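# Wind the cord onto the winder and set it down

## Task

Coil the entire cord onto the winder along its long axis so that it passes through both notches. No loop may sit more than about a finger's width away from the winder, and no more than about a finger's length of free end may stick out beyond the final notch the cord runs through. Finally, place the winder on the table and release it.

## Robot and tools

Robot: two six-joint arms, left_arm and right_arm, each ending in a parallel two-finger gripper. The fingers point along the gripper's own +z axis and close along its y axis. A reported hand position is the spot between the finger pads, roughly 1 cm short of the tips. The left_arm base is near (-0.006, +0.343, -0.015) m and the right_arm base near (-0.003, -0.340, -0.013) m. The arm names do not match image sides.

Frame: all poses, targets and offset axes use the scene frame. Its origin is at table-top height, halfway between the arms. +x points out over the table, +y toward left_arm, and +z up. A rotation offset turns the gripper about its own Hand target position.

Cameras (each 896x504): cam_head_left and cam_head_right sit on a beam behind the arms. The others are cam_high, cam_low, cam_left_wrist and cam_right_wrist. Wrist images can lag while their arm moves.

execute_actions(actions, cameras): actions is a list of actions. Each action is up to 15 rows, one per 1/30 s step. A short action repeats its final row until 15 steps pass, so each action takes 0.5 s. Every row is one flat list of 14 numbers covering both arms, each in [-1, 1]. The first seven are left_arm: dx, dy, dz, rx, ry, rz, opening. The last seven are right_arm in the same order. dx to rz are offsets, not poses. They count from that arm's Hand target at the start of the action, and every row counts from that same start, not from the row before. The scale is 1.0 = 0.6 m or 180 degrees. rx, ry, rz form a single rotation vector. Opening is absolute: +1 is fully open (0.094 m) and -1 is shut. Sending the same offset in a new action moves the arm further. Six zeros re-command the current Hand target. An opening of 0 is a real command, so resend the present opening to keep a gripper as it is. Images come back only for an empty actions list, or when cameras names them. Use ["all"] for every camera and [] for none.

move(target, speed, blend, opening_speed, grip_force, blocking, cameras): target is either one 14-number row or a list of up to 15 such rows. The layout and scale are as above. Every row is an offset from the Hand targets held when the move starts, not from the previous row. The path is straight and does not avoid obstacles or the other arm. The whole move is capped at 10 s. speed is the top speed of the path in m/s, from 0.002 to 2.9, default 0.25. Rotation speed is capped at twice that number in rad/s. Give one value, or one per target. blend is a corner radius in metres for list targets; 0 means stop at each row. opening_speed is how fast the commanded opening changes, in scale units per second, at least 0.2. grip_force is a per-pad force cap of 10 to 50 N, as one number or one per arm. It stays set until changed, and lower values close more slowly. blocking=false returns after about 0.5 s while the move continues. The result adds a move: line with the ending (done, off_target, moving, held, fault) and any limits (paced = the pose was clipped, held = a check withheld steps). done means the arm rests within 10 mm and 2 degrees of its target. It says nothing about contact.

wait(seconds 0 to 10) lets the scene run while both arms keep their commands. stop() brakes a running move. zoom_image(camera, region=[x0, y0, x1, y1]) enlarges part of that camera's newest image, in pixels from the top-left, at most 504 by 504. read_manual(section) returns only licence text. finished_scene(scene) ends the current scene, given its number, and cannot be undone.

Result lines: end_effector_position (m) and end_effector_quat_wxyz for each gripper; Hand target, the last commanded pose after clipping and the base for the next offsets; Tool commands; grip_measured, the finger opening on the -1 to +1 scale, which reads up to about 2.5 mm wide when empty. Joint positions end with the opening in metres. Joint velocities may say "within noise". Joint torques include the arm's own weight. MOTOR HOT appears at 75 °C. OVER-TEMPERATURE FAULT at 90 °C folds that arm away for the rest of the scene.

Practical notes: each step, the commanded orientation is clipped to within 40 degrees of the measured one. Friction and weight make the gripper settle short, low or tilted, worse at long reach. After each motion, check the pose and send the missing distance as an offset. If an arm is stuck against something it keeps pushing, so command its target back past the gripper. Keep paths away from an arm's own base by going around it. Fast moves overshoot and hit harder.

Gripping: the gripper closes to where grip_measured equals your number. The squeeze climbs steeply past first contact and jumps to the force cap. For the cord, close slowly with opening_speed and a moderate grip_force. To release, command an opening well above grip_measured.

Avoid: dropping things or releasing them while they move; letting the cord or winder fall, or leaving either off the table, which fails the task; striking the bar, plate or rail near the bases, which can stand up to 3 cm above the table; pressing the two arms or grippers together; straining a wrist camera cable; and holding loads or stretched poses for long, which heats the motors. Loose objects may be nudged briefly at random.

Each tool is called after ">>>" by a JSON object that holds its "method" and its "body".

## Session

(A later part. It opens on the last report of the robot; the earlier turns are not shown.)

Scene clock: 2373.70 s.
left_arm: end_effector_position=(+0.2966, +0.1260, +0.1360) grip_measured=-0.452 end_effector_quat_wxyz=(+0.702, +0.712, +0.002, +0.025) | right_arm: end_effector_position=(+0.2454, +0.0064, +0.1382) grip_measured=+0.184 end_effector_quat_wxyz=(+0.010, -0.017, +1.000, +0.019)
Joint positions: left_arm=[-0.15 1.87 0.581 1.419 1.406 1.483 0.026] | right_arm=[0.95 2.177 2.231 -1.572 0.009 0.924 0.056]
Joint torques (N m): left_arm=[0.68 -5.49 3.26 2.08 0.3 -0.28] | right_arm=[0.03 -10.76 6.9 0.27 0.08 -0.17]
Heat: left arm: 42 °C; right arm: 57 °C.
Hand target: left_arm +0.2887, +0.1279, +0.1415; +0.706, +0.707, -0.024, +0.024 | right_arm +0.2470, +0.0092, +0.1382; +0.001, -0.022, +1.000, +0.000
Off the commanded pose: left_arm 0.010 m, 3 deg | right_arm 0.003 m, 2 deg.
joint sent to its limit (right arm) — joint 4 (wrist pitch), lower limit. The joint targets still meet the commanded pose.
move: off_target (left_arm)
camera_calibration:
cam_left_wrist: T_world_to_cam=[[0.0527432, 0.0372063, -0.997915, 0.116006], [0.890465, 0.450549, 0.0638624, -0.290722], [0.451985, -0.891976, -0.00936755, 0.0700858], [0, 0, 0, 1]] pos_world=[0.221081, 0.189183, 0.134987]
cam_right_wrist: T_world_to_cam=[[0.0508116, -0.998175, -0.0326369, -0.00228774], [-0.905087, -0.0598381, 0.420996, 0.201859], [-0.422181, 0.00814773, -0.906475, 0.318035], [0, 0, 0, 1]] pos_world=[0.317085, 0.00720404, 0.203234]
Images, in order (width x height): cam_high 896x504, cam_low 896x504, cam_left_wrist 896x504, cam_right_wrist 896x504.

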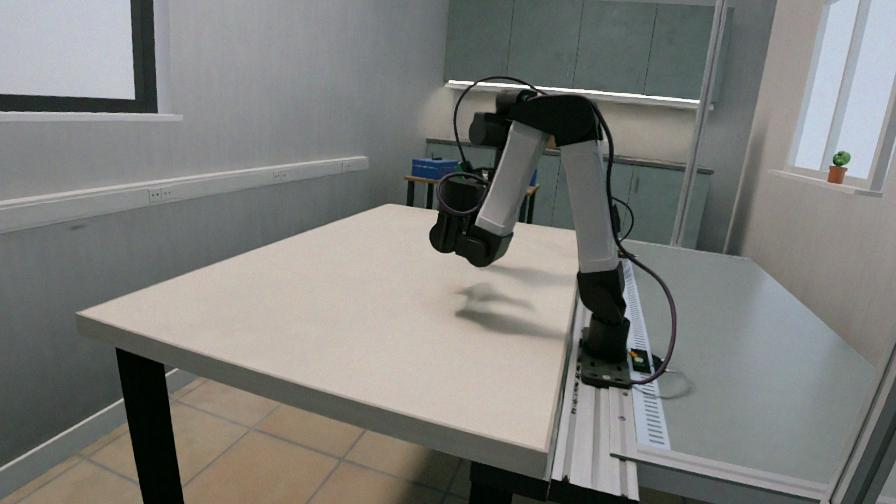

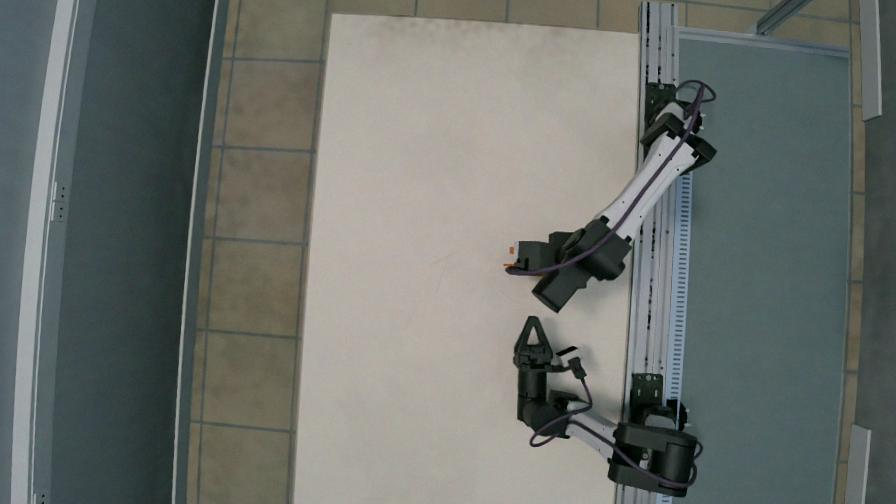

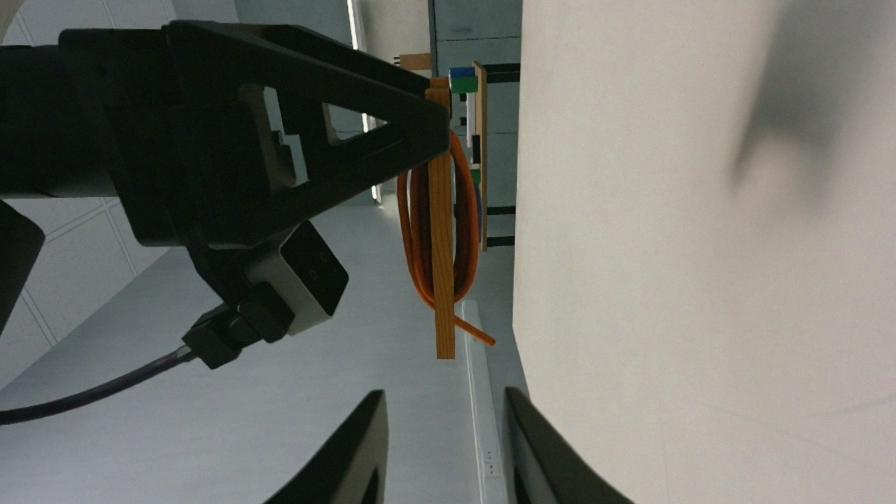

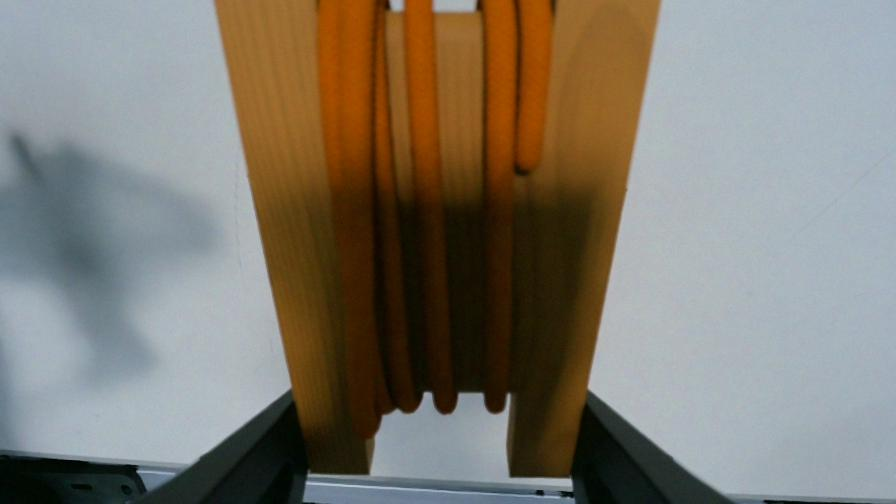

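>>> {"method": "move", "body": {"target": [0,0.05,-0.1025,0,0,0,-0.45,0,0,-0.18,0,0,0,0.0], "speed": 0.12, "cameras": ["cam_right_wrist","cam_low","cam_left_wrist"]}}

Scene clock: 2462.60 s.
left_arm: end_effector_position=(+0.2985, +0.1560, +0.0762) grip_measured=-0.452 end_effector_quat_wxyz=(+0.693, +0.721, +0.034, +0.007) | right_arm: end_effector_position=(+0.2442, +0.0076, +0.0358) grip_measured=+0.184 end_effector_quat_wxyz=(-0.003, -0.017, +1.000, +0.001)
Joint positions: left_arm=[-0.056 2.065 0.556 1.446 1.482 1.603 0.026] | right_arm=[0.95 2.189 1.841 -1.213 0.009 0.924 0.056]
Joint torques (N m): left_arm=[0.85 -4.72 2.5 2.26 0.67 0.44] | right_arm=[-0.75 -11.23 4.74 0.41 0.15 -0.14]
Heat: left arm: 45 °C; right arm: 58 °C.
Hand target: left_arm +0.2887, +0.1580, +0.0800; +0.706, +0.707, -0.023, +0.024 | right_arm +0.2470, +0.0092, +0.0301; +0.001, -0.022, +1.000, +0.000
Off the commanded pose: left_arm 0.011 m, 7 deg | right_arm 0.006 m, 1 deg.
move: off_target (left_arm)
camera_calibration:
cam_left_wrist: T_world_to_cam=[[-0.0199057, 0.061061, -0.997936, 0.0730713], [0.883938, 0.467476, 0.0109718, -0.298721], [0.46718, -0.881895, -0.0632795, 0.0933945], [0, 0, 0, 1]] pos_world=[0.221873, 0.217547, 0.0821079]
cam_right_wrist: T_world_to_cam=[[0.0514997, -0.998672, 0.00102003, -0.00572423], [-0.894423, -0.0456693, 0.444885, 0.240408], [-0.444248, -0.0238238, -0.895587, 0.230026], [0, 0, 0, 1]] pos_world=[0.31751, 0.0107427, 0.0990599]
Images, in order (width x height): cam_low 896x504, cam_left_wrist 896x504, cam_right_wrist 896x504.

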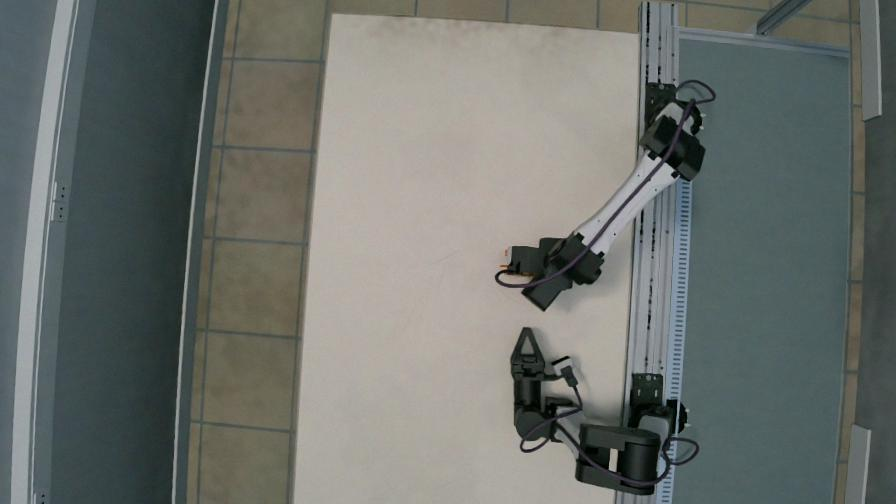

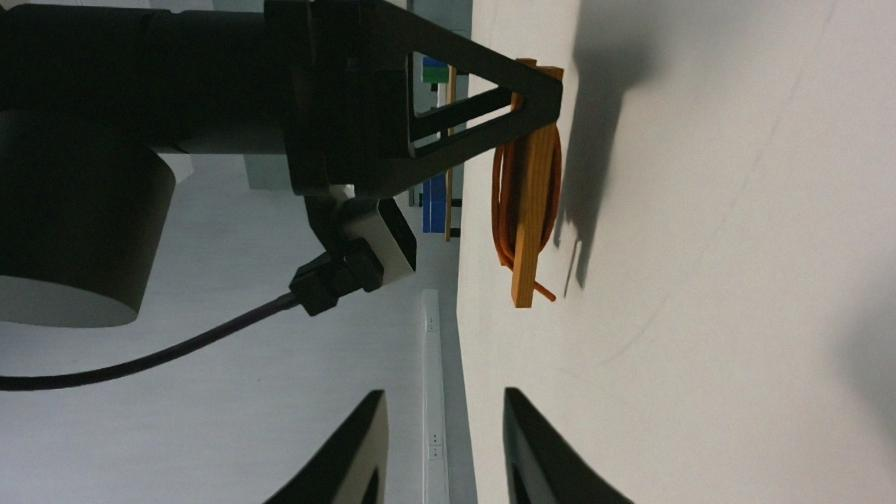

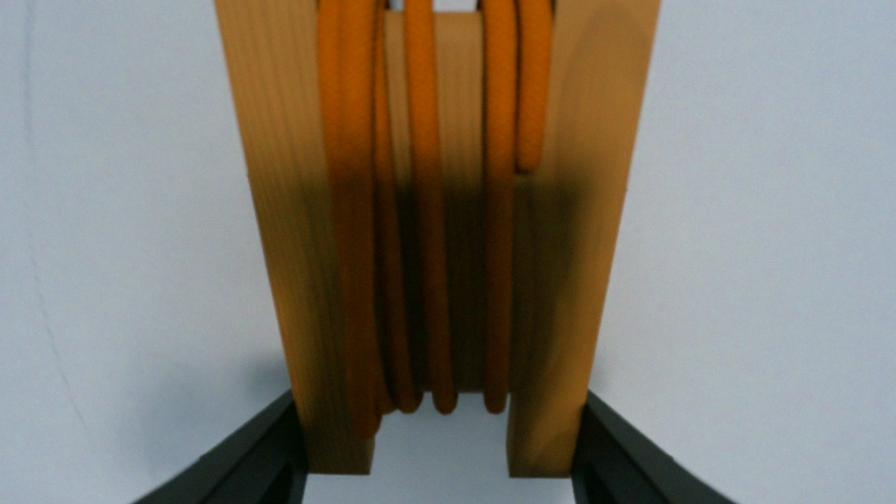

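>>> {"method": "move", "body": {"target": [0,0,0,0,0,0,-0.45,0,0,-0.03,0,0,0,0.0], "speed": 0.05, "cameras": ["cam_left_wrist","cam_right_wrist"]}}

>>> {"method": "zoom_image", "body": {"camera": "cam_left_wrist", "region": [440, 40, 640, 340]}}

Scene clock: 2475.10 s.
left_arm: end_effector_position=(+0.2985, +0.1560, +0.0764) grip_measured=-0.452 end_effector_quat_wxyz=(+0.693, +0.721, +0.032, +0.008) | right_arm: end_effector_position=(+0.2445, +0.0084, +0.0190) grip_measured=+0.184 end_effector_quat_wxyz=(-0.002, -0.018, +1.000, +0.003)
Joint positions: left_arm=[-0.056 2.065 0.556 1.449 1.482 1.603 0.026] | right_arm=[0.95 2.199 1.791 -1.149 0.009 0.923 0.056]
Joint torques (N m): left_arm=[0.87 -4.64 2.5 2.26 0.65 0.42] | right_arm=[-0.53 -10.91 4.94 0.35 0.17 -0.16]
Heat: left arm: 45 °C; right arm: 61 °C.
Hand target: left_arm +0.2887, +0.1580, +0.0800; +0.706, +0.707, -0.023, +0.024 | right_arm +0.2470, +0.0092, +0.0122; +0.001, -0.022, +1.000, +0.000
Off the commanded pose: left_arm 0.011 m, 7 deg | right_arm 0.007 m, 1 deg.
move: off_target (left_arm)
camera_calibration:
cam_left_wrist: T_world_to_cam=[[-0.0167928, 0.0610057, -0.997996, 0.0723969], [0.88412, 0.46706, 0.0136739, -0.298889], [0.466958, -0.882119, -0.0617796, 0.0933713], [0, 0, 0, 1]] pos_world=[0.221869, 0.217547, 0.0821072]
cam_right_wrist: T_world_to_cam=[[0.052234, -0.998633, -0.00168708, -0.00512625], [-0.895268, -0.0475758, 0.44298, 0.248351], [-0.442455, -0.0216282, -0.89653, 0.214705], [0, 0, 0, 1]] pos_world=[0.317606, 0.01134, 0.082466]
Images, in order (width x height): cam_left_wrist 896x504, cam_right_wrist 896x504.

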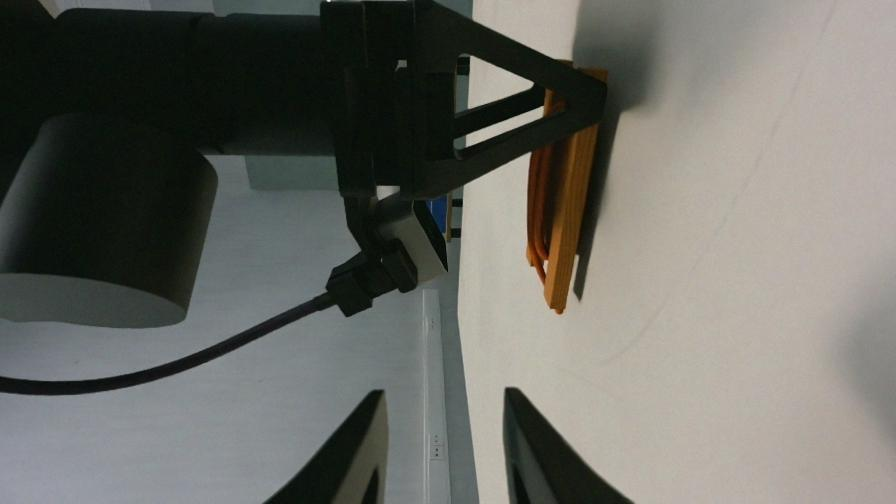

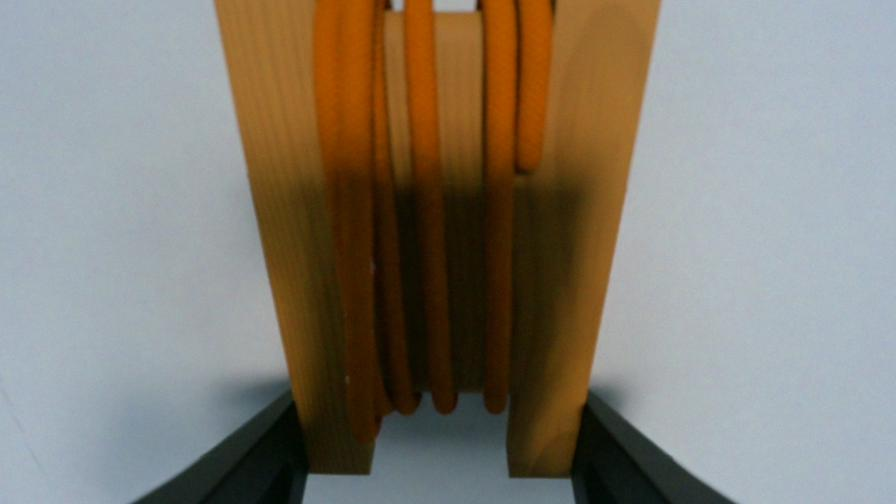

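Scaled by 1.680 from the camera's 896x504 image, which has a finer 1280x720 frame.

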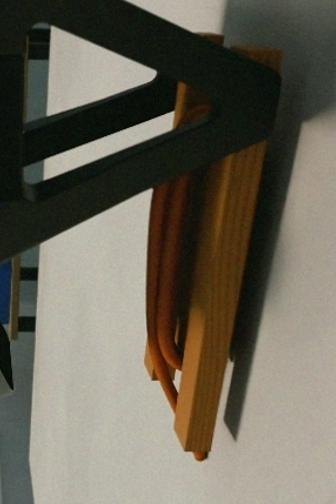

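>>> {"method": "move", "body": {"target": [0,0,0,0,0,0,-0.45,0,0,-0.0095,0,0,0,0.0], "speed": 0.03, "cameras": ["cam_left_wrist","cam_right_wrist"]}}

>>> {"method": "zoom_image", "body": {"camera": "cam_left_wrist", "region": [440, 40, 640, 340]}}

Scene clock: 2483.30 s.
left_arm: end_effector_position=(+0.2985, +0.1560, +0.0764) grip_measured=-0.452 end_effector_quat_wxyz=(+0.693, +0.721, +0.032, +0.008) | right_arm: end_effector_position=(+0.2449, +0.0092, +0.0159) grip_measured=+0.184 end_effector_quat_wxyz=(+0.000, -0.018, +1.000, +0.005)
Joint positions: left_arm=[-0.056 2.065 0.556 1.449 1.482 1.603 0.026] | right_arm=[0.95 2.199 1.778 -1.13 0.009 0.923 0.056]
Joint torques (N m): left_arm=[0.85 -4.66 2.52 2.26 0.65 0.41] | right_arm=[-0.68 -10.81 4.45 0.47 0.17 -0.13]
Heat: left arm: 45 °C; right arm: 60 °C.
Hand target: left_arm +0.2887, +0.1580, +0.0800; +0.706, +0.707, -0.023, +0.024 | right_arm +0.2470, +0.0092, +0.0065; +0.001, -0.022, +1.000, +0.000
Off the commanded pose: left_arm 0.011 m, 7 deg | right_arm 0.010 m, 1 deg.
move: off_target (left_arm)
camera_calibration:
cam_left_wrist: T_world_to_cam=[[-0.0167928, 0.0610057, -0.997996, 0.0723969], [0.88412, 0.46706, 0.0136739, -0.298889], [0.466958, -0.882119, -0.0617796, 0.0933713], [0, 0, 0, 1]] pos_world=[0.221869, 0.217547, 0.0821072]
cam_right_wrist: T_world_to_cam=[[0.0525118, -0.9986, -0.00641544, -0.00436487], [-0.896781, -0.0499821, 0.439642, 0.250695], [-0.439347, -0.0173331, -0.89815, 0.211346], [0, 0, 0, 1]] pos_world=[0.317902, 0.0118348, 0.0795766]
Images, in order (width x height): cam_left_wrist 896x504, cam_right_wrist 896x504.

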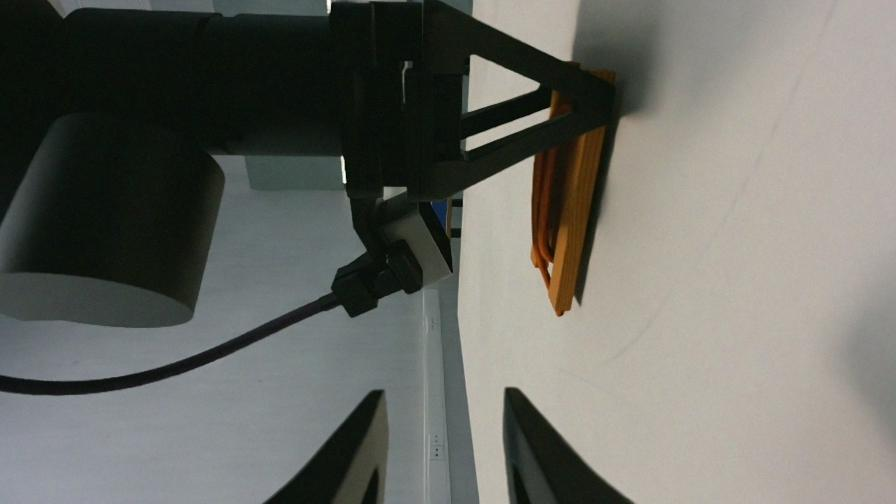

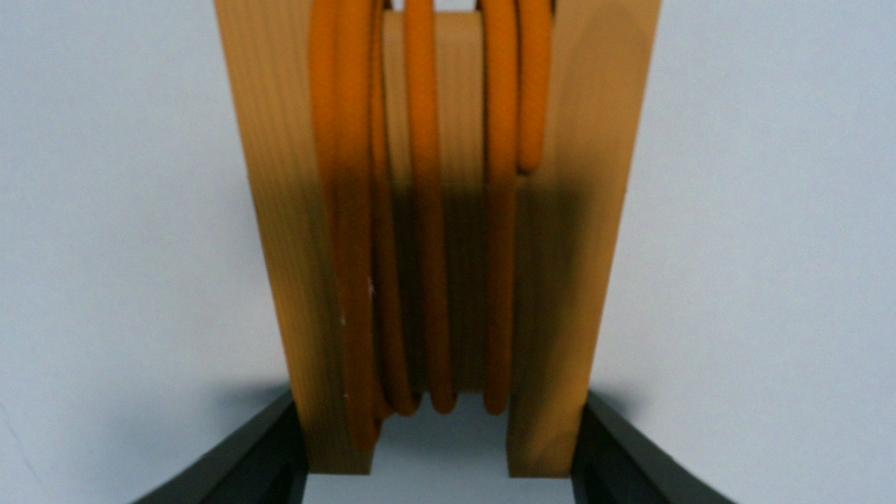

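Scaled by 1.680 from the camera's 896x504 image, which has a finer 1280x720 frame.

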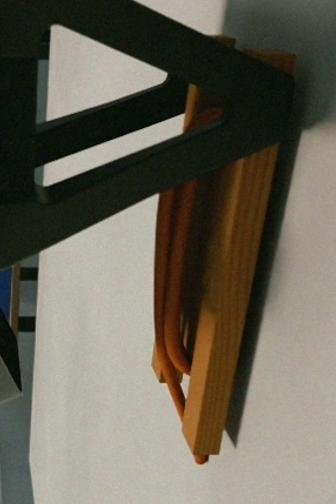

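>>> {"method": "move", "body": {"target": [0,0,0,0,0,0,-0.45,0,0,-0.008,0,0,0,0.0], "speed": 0.03, "cameras": ["cam_left_wrist"]}}

>>> {"method": "zoom_image", "body": {"camera": "cam_left_wrist", "region": [440, 40, 640, 340]}}

Scene clock: 2489.00 s.
left_arm: end_effector_position=(+0.2985, +0.1560, +0.0764) grip_measured=-0.452 end_effector_quat_wxyz=(+0.693, +0.721, +0.032, +0.008) | right_arm: end_effector_position=(+0.2454, +0.0098, +0.0144) grip_measured=+0.184 end_effector_quat_wxyz=(+0.001, -0.018, +1.000, +0.007)
Joint positions: left_arm=[-0.056 2.065 0.556 1.449 1.482 1.603 0.026] | right_arm=[0.95 2.199 1.772 -1.12 0.009 0.923 0.056]
Joint torques (N m): left_arm=[0.88 -4.66 2.48 2.26 0.65 0.42] | right_arm=[-0.47 -10.37 4.22 0.51 0.16 -0.21]
Heat: left arm: 45 °C; right arm: 60 °C.
Hand target: left_arm +0.2887, +0.1580, +0.0800; +0.706, +0.707, -0.023, +0.024 | right_arm +0.2470, +0.0092, +0.0016; +0.001, -0.022, +1.000, +0.000
Off the commanded pose: left_arm 0.011 m, 7 deg | right_arm 0.013 m, 1 deg.
move: off_target (left_arm, right_arm)
camera_calibration:
cam_left_wrist: T_world_to_cam=[[-0.0167928, 0.0610057, -0.997996, 0.0723969], [0.88412, 0.46706, 0.0136739, -0.298889], [0.466958, -0.882119, -0.0617796, 0.0933713], [0, 0, 0, 1]] pos_world=[0.221869, 0.217547, 0.0821072]
Images, in order (width x height): cam_left_wrist 896x504.

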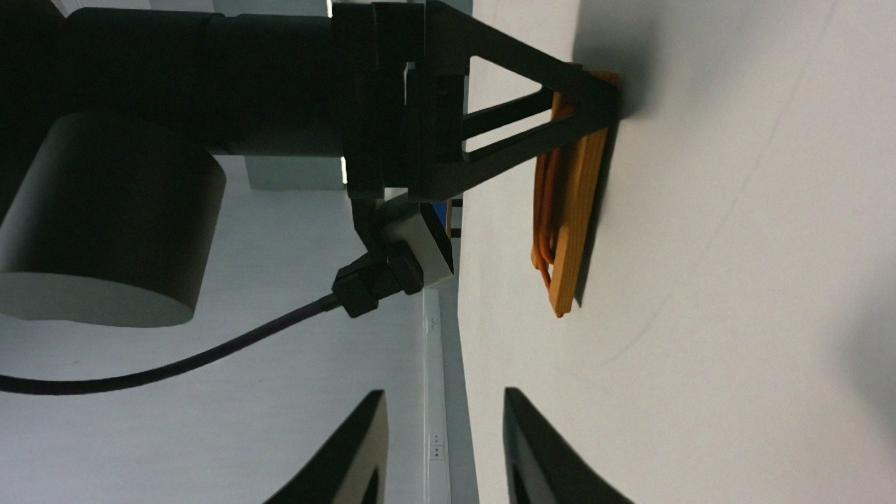

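Scaled by 1.680 from the camera's 896x504 image, which has a finer 1280x720 frame.

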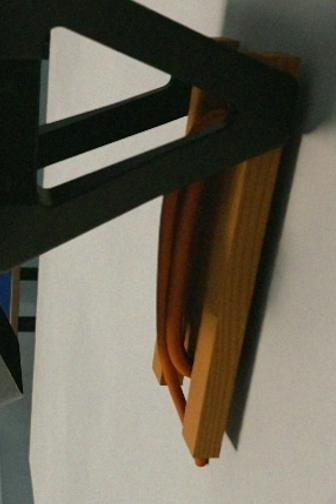

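>>> {"method": "move", "body": {"target": [[0,0,0,0,0,0,-0.45,0,0,0.011,0,0,0,0.0],[0,0,0,0,0,0,-0.45,0,0,0.011,0,0,0,0.5]], "speed": 0.03, "opening_speed": 0.25, "cameras": ["cam_left_wrist","cam_right_wrist"]}}

>>> {"method": "zoom_image", "body": {"camera": "cam_left_wrist", "region": [440, 40, 640, 340]}}

Scene clock: 2502.10 s.
left_arm: end_effector_position=(+0.2984, +0.1560, +0.0765) grip_measured=-0.452 end_effector_quat_wxyz=(+0.693, +0.721, +0.032, +0.008) | right_arm: end_effector_position=(+0.2453, +0.0097, +0.0140) grip_measured=+0.497 end_effector_quat_wxyz=(+0.001, -0.018, +1.000, +0.007)
Joint positions: left_arm=[-0.056 2.065 0.556 1.45 1.483 1.603 0.026] | right_arm=[0.95 2.201 1.772 -1.12 0.009 0.923 0.07]
Joint torques (N m): left_arm=[0.87 -4.64 2.5 2.26 0.65 0.41] | right_arm=[-0.46 -10.66 5.63 0.33 0.18 -0.17]
Heat: left arm: 45 °C; right arm: 60 °C.
Hand target: left_arm +0.2887, +0.1580, +0.0800; +0.706, +0.707, -0.023, +0.024 | right_arm +0.2470, +0.0092, +0.0082; +0.001, -0.022, +1.000, +0.000
Off the commanded pose: left_arm 0.010 m, 7 deg | right_arm 0.006 m, 1 deg.
move: off_target (left_arm)
camera_calibration:
cam_left_wrist: T_world_to_cam=[[-0.0164077, 0.060978, -0.998004, 0.072318], [0.884332, 0.46665, 0.0139734, -0.298871], [0.466571, -0.882338, -0.0615815, 0.0934891], [0, 0, 0, 1]] pos_world=[0.221869, 0.217547, 0.0821072]
cam_right_wrist: T_world_to_cam=[[0.0525132, -0.998581, -0.0088695, -0.00380515], [-0.897562, -0.0510905, 0.437918, 0.252167], [-0.437749, -0.0150355, -0.898971, 0.2094], [0, 0, 0, 1]] pos_world=[0.3182, 0.012232, 0.077782]
Images, in order (width x height): cam_left_wrist 896x504, cam_right_wrist 896x504.

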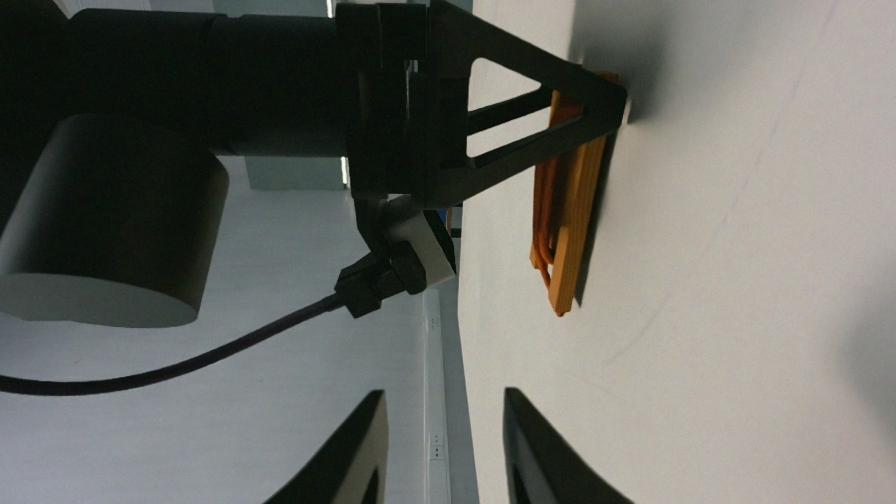

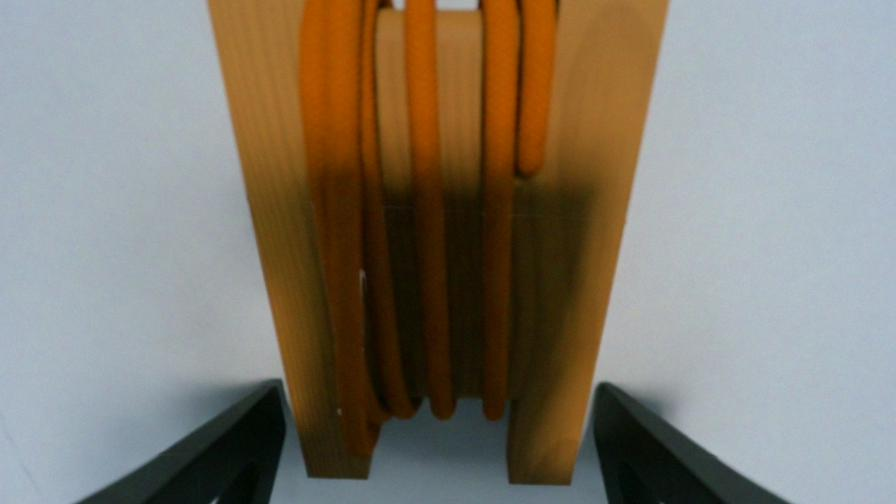

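Scaled by 1.680 from the camera's 896x504 image, which has a finer 1280x720 frame.

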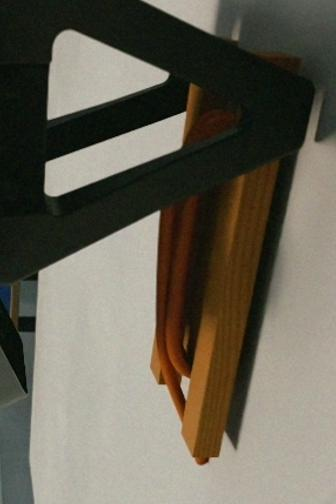

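>>> {"method": "move", "body": {"target": [[0,0,0,0,0,0,-0.45,0,0,0.1,0,0,0,0.6],[0,0,0,0,0,0,-0.45,0,-0.25,0.22,0,0,0,0.6]], "speed": [0.08,0.25], "blend": [0.01,0], "cameras": ["cam_left_wrist","cam_right_wrist","cam_low","cam_head_right"]}}

>>> {"method": "zoom_image", "body": {"camera": "cam_left_wrist", "region": [440, 40, 640, 340]}}

>>> {"method": "zoom_image", "body": {"camera": "cam_low", "region": [490, 220, 610, 310]}}

Scene clock: 2513.17 s.
left_arm: end_effector_position=(+0.2984, +0.1560, +0.0765) grip_measured=-0.452 end_effector_quat_wxyz=(+0.693, +0.721, +0.032, +0.008) | right_arm: end_effector_position=(+0.2505, -0.1369, +0.1306) grip_measured=+0.597 end_effector_quat_wxyz=(-0.007, -0.018, +1.000, -0.005)
Joint positions: left_arm=[-0.056 2.065 0.556 1.45 1.483 1.603 0.026] | right_arm=[0.679 1.77 1.626 -1.429 0.011 0.653 0.075]
Joint torques (N m): left_arm=[0.88 -4.66 2.51 2.26 0.65 0.41] | right_arm=[-0.47 -12.01 4.52 0.1 0.08 -0.17]
Heat: left arm: 45 °C; right arm: 62 °C.
Hand target: left_arm +0.2887, +0.1580, +0.0800; +0.706, +0.707, -0.023, +0.024 | right_arm +0.2470, -0.1408, +0.1402; +0.001, -0.022, +1.000, +0.000
Off the commanded pose: left_arm 0.011 m, 7 deg | right_arm 0.011 m, 1 deg.
move: off_target (left_arm, right_arm)
camera_calibration:
cam_left_wrist: T_world_to_cam=[[-0.0164077, 0.060978, -0.998004, 0.072318], [0.884332, 0.46665, 0.0139734, -0.298871], [0.466571, -0.882338, -0.0615815, 0.0934891], [0, 0, 0, 1]] pos_world=[0.221869, 0.217547, 0.0821072]
cam_right_wrist: T_world_to_cam=[[0.0517742, -0.998567, 0.0135609, -0.152165], [-0.890858, -0.0400444, 0.452513, 0.196157], [-0.451322, -0.0355093, -0.891655, 0.313947], [0, 0, 0, 1]] pos_world=[0.324317, -0.132944, 0.193232]
Images, in order (width x height): cam_head_right 896x504, cam_low 896x504, cam_left_wrist 896x504, cam_right_wrist 896x504.

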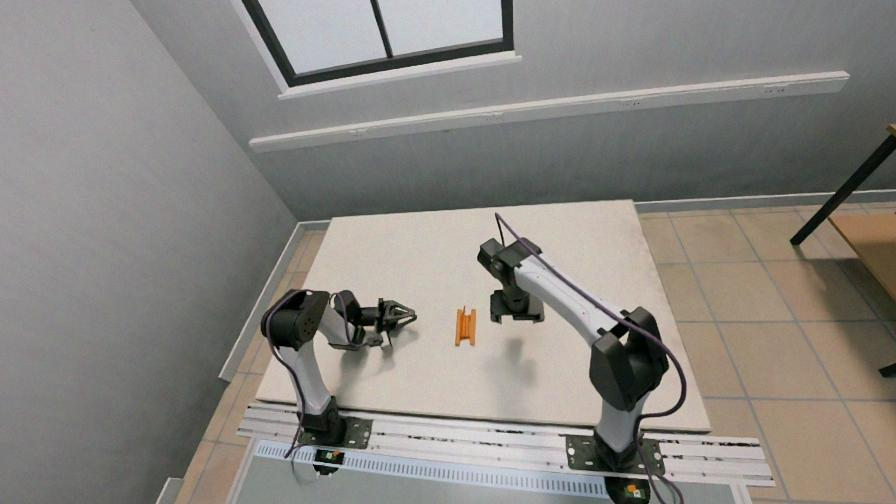

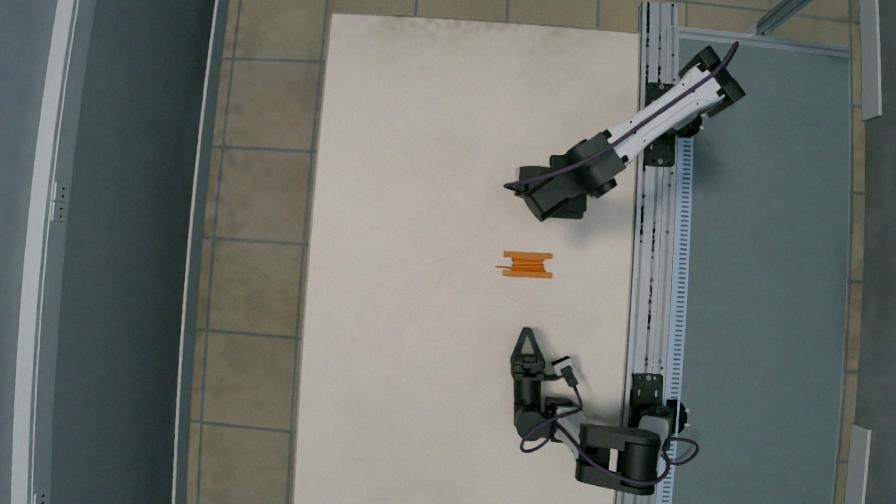

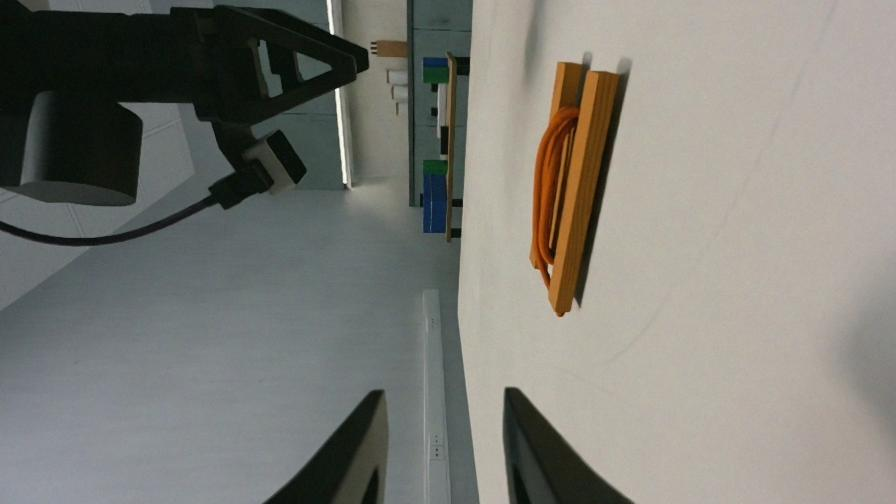

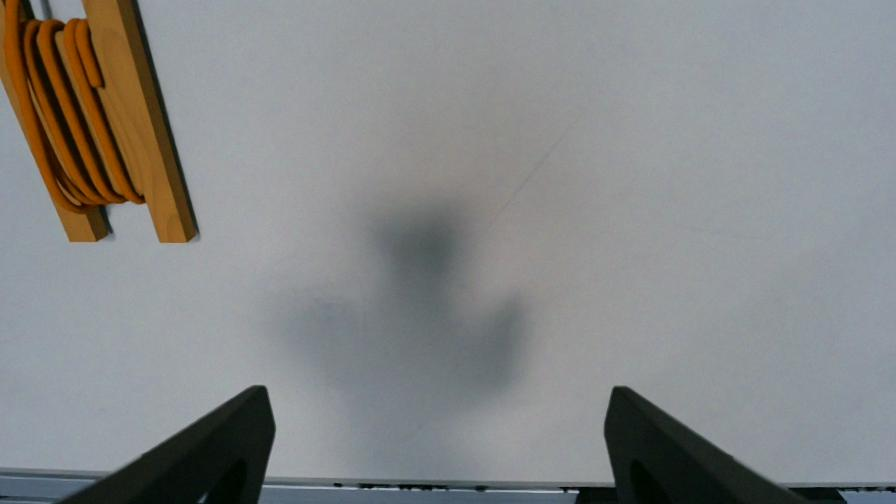

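Scaled by 1.680 from the camera's 896x504 image, which has a finer 1280x720 frame.

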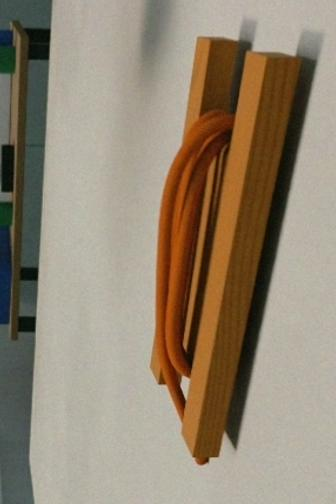

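Scaled by 4.200 from the camera's 896x504 image, which has a finer 1280x720 frame.

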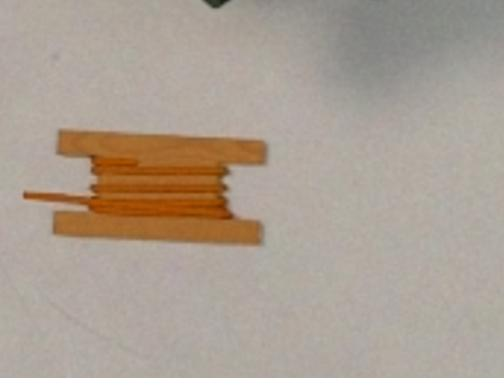

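>>> {"method": "move", "body": {"target": [[0,0,0,0,0,0,-0.45,0,0.25,-0.1,0,0,0,0.6],[0,0,0,0,0,0,-0.45,0,0.25,-0.22,0,0,0,0.6]], "speed": [0.25,0.1], "blend": [0.01,0], "cameras": ["cam_left_wrist","cam_right_wrist"]}}

Scene clock: 2629.37 s.
left_arm: end_effector_position=(+0.2984, +0.1560, +0.0765) grip_measured=-0.452 end_effector_quat_wxyz=(+0.693, +0.721, +0.032, +0.008) | right_arm: end_effector_position=(+0.2444, +0.0081, +0.0140) grip_measured=+0.597 end_effector_quat_wxyz=(-0.001, -0.028, +1.000, +0.001)
Joint positions: left_arm=[-0.056 2.065 0.556 1.45 1.483 1.603 0.026] | right_arm=[0.951 2.205 1.78 -1.135 0.012 0.904 0.075]
Joint torques (N m): left_arm=[0.87 -4.66 2.51 2.26 0.65 0.42] | right_arm=[-0.58 -11.17 4.98 0.4 0.15 0.08]
Heat: left arm: 45 °C; right arm: 63 °C.
Hand target: left_arm +0.2887, +0.1580, +0.0800; +0.706, +0.707, -0.023, +0.024 | right_arm +0.2470, +0.0093, +0.0081; +0.001, -0.022, +1.000, +0.000
Off the commanded pose: left_arm 0.011 m, 7 deg | right_arm 0.007 m, 1 deg.
move: off_target (left_arm)
camera_calibration:
cam_left_wrist: T_world_to_cam=[[-0.0164077, 0.060978, -0.998004, 0.072318], [0.884332, 0.46665, 0.0139734, -0.298871], [0.466571, -0.882338, -0.0615815, 0.0934891], [0, 0, 0, 1]] pos_world=[0.221869, 0.217547, 0.0821072]
cam_right_wrist: T_world_to_cam=[[0.0716909, -0.997425, 0.00197168, -0.0101959], [-0.894733, -0.0634359, 0.442073, 0.25057], [-0.440809, -0.0334567, -0.896977, 0.209938], [0, 0, 0, 1]] pos_world=[0.317467, 0.0127494, 0.0775594]
Images, in order (width x height): cam_left_wrist 896x504, cam_right_wrist 896x504.

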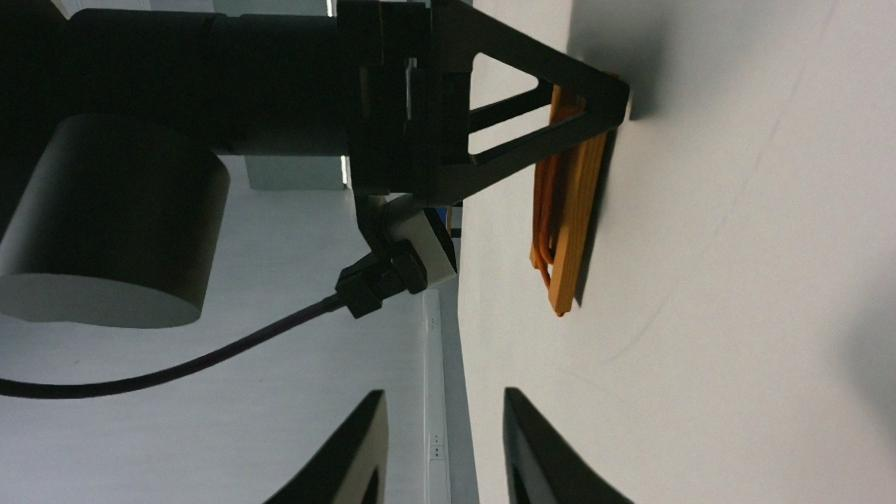

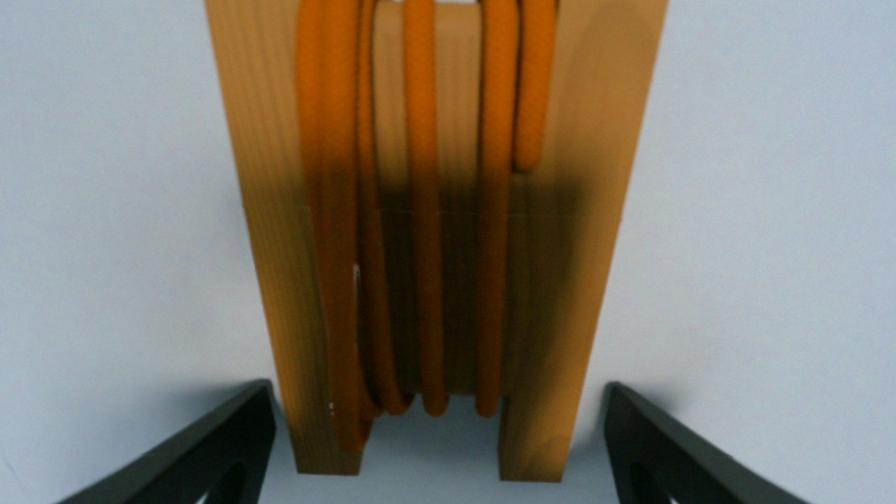

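>>> {"method": "move", "body": {"target": [[0,0,0,0,0,0,-0.45,0,0,0,0,0,0,0.0],[0,0,0.1,0,0,0,-0.45,0,0,0.245,0,0,0,0.0]], "speed": [0.1,0.12], "opening_speed": 0.4, "cameras": ["cam_left_wrist","cam_right_wrist"]}}

>>> {"method": "zoom_image", "body": {"camera": "cam_left_wrist", "region": [360, 40, 560, 340]}}

Scene clock: 2650.37 s.
left_arm: end_effector_position=(+0.2965, +0.1558, +0.1250) grip_measured=-0.452 end_effector_quat_wxyz=(+0.698, +0.716, +0.018, +0.018) | right_arm: end_effector_position=(+0.2466, +0.0082, +0.1279) grip_measured=+0.185 end_effector_quat_wxyz=(+0.005, -0.025, +1.000, +0.009)
Joint positions: left_arm=[-0.051 1.902 0.556 1.468 1.491 1.456 0.026] | right_arm=[0.951 2.205 2.235 -1.57 0.012 0.908 0.056]
Joint velocities: left_arm=[-0.017 -0.056 -0.007 -0.037 0.007 0.066 0] | right_arm=[within noise]
Joint torques (N m): left_arm=[0.95 -7.31 4.21 2 0.46 -0.34] | right_arm=[-0.27 -17.44 7.27 0.22 0.05 0.08]
Heat: left arm: 45 °C; right arm: 63 °C.
Hand target: left_arm +0.2887, +0.1580, +0.1399; +0.706, +0.707, -0.023, +0.024 | right_arm +0.2470, +0.0092, +0.1551; +0.001, -0.022, +1.000, +0.000
Off the commanded pose: left_arm 0.017 m, 5 deg | right_arm 0.027 m, 1 deg.
joint sent to its limit (right arm) — joint 4 (wrist pitch), lower limit. The joint targets are off in orientation, not in position.
move: off_target (left_arm, right_arm)
camera_calibration:
cam_left_wrist: T_world_to_cam=[[0.018437, 0.047845, -0.998685, 0.112453], [0.885491, 0.463056, 0.0385314, -0.300653], [0.464291, -0.885036, -0.033829, 0.0948287], [0, 0, 0, 1]] pos_world=[0.220124, 0.217766, 0.127098]
cam_right_wrist: T_world_to_cam=[[0.0676076, -0.997622, -0.0134068, -0.00758265], [-0.899935, -0.066778, 0.43088, 0.204954], [-0.430751, -0.0170655, -0.90231, 0.311097], [0, 0, 0, 1]] pos_world=[0.318963, 0.0114308, 0.192294]
Images, in order (width x height): cam_left_wrist 896x504, cam_right_wrist 896x504.

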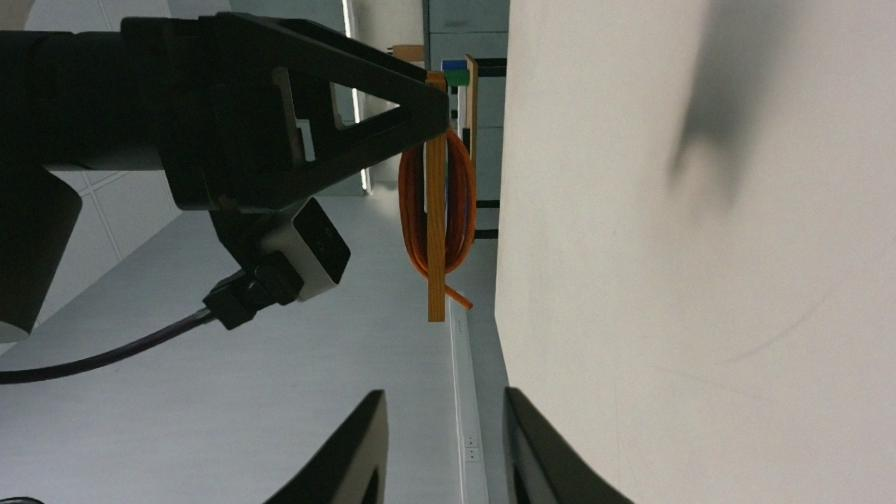

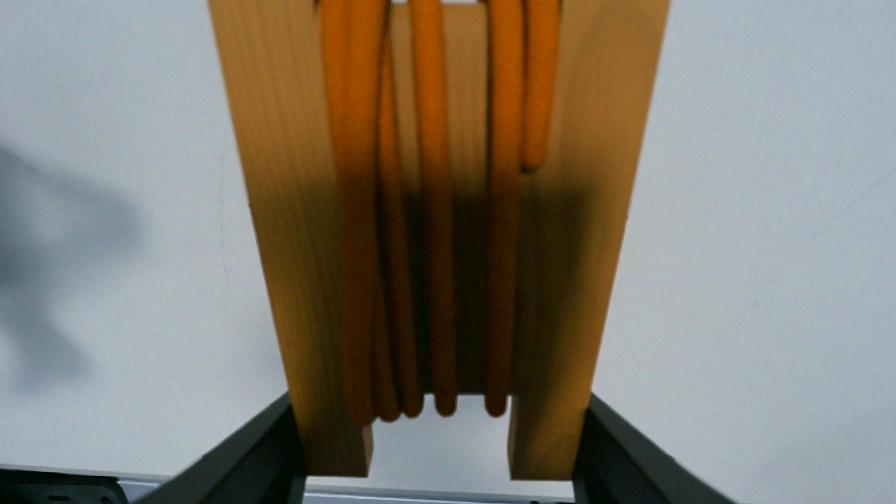

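Scaled by 1.680 from the camera's 896x504 image, which has a finer 1280x720 frame.

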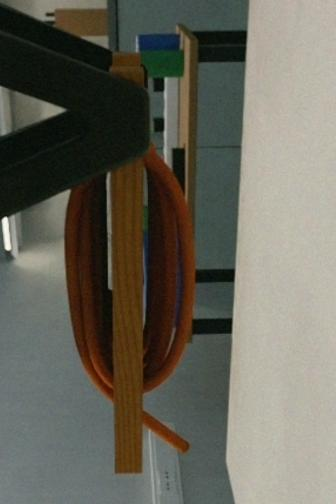

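>>> {"method": "move", "body": {"target": [[0.06,-0.02,-0.03,-0.03,0.26,-0.03,-0.45,0,0,-0.03,0,0,0,0.0],[0.1288,-0.1217,-0.0465,-0.085,0.5153,-0.0909,-0.45,0,0,-0.03,0,0,0,0.0]], "speed": 0.2, "blend": [0.02,0], "cameras": ["cam_left_wrist","cam_low"]}}

Scene clock: 2684.43 s.
left_arm: end_effector_position=(+0.3621, +0.0864, +0.0990) grip_measured=-0.452 end_effector_quat_wxyz=(+0.478, +0.463, +0.534, -0.521) | right_arm: end_effector_position=(+0.2466, +0.0082, +0.1279) grip_measured=+0.185 end_effector_quat_wxyz=(+0.005, -0.025, +1.000, +0.009)
Joint positions: left_arm=[-0.237 2.191 0.893 1.444 1.327 -0.248 0.026] | right_arm=[0.951 2.205 2.235 -1.57 0.012 0.908 0.056]
Joint torques (N m): left_arm=[-0.13 -6.35 5.07 2.89 -0.33 -0.06] | right_arm=[-0.05 -13.49 6.31 0.17 0.1 0.01]
Heat: left arm: 45 °C; right arm: 75 °C. Fold the right arm in close to its base, or ease its load, before you think long.
Hand target: left_arm +0.3659, +0.0850, +0.1121; +0.579, +0.406, +0.406, -0.579 | right_arm +0.2470, +0.0092, +0.1371; +0.001, -0.022, +1.000, +0.000
Off the commanded pose: left_arm 0.014 m, 21 deg | right_arm 0.009 m, 1 deg.
MOTOR HOT: joint 2 (shoulder) of the right arm reports 75 °C; the controller's stop level is 90 °C. To cool a motor, set the load down, stop pushing, or move to a pose that needs little force.
joint sent to its limit (left arm) — joint 4 (wrist pitch), upper limit. The joint targets are off in orientation, not in position.
joint sent to its limit (right arm) — joint 4 (wrist pitch), lower limit. The joint targets still meet the commanded pose.
move: off_target (left_arm)
camera_calibration:
cam_left_wrist: T_world_to_cam=[[-0.995626, -0.00711879, 0.0931574, 0.352507], [-0.0877075, 0.414783, -0.905683, 0.124477], [-0.0321928, -0.909892, -0.413593, 0.221534], [0, 0, 0, 1]] pos_world=[0.369014, 0.152451, 0.171523]
Images, in order (width x height): cam_low 896x504, cam_left_wrist 896x504.

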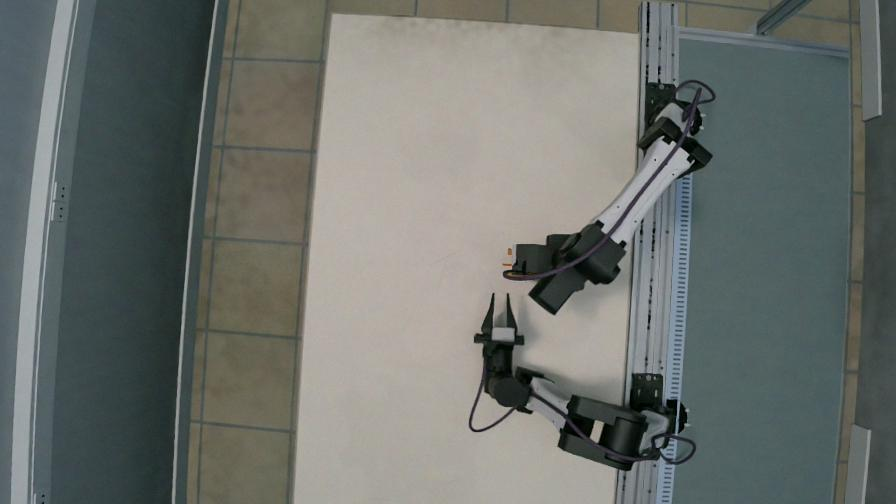

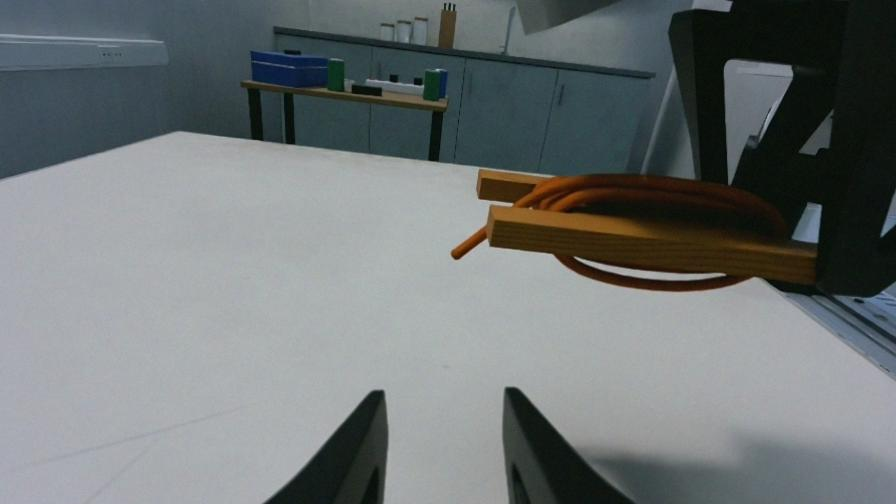

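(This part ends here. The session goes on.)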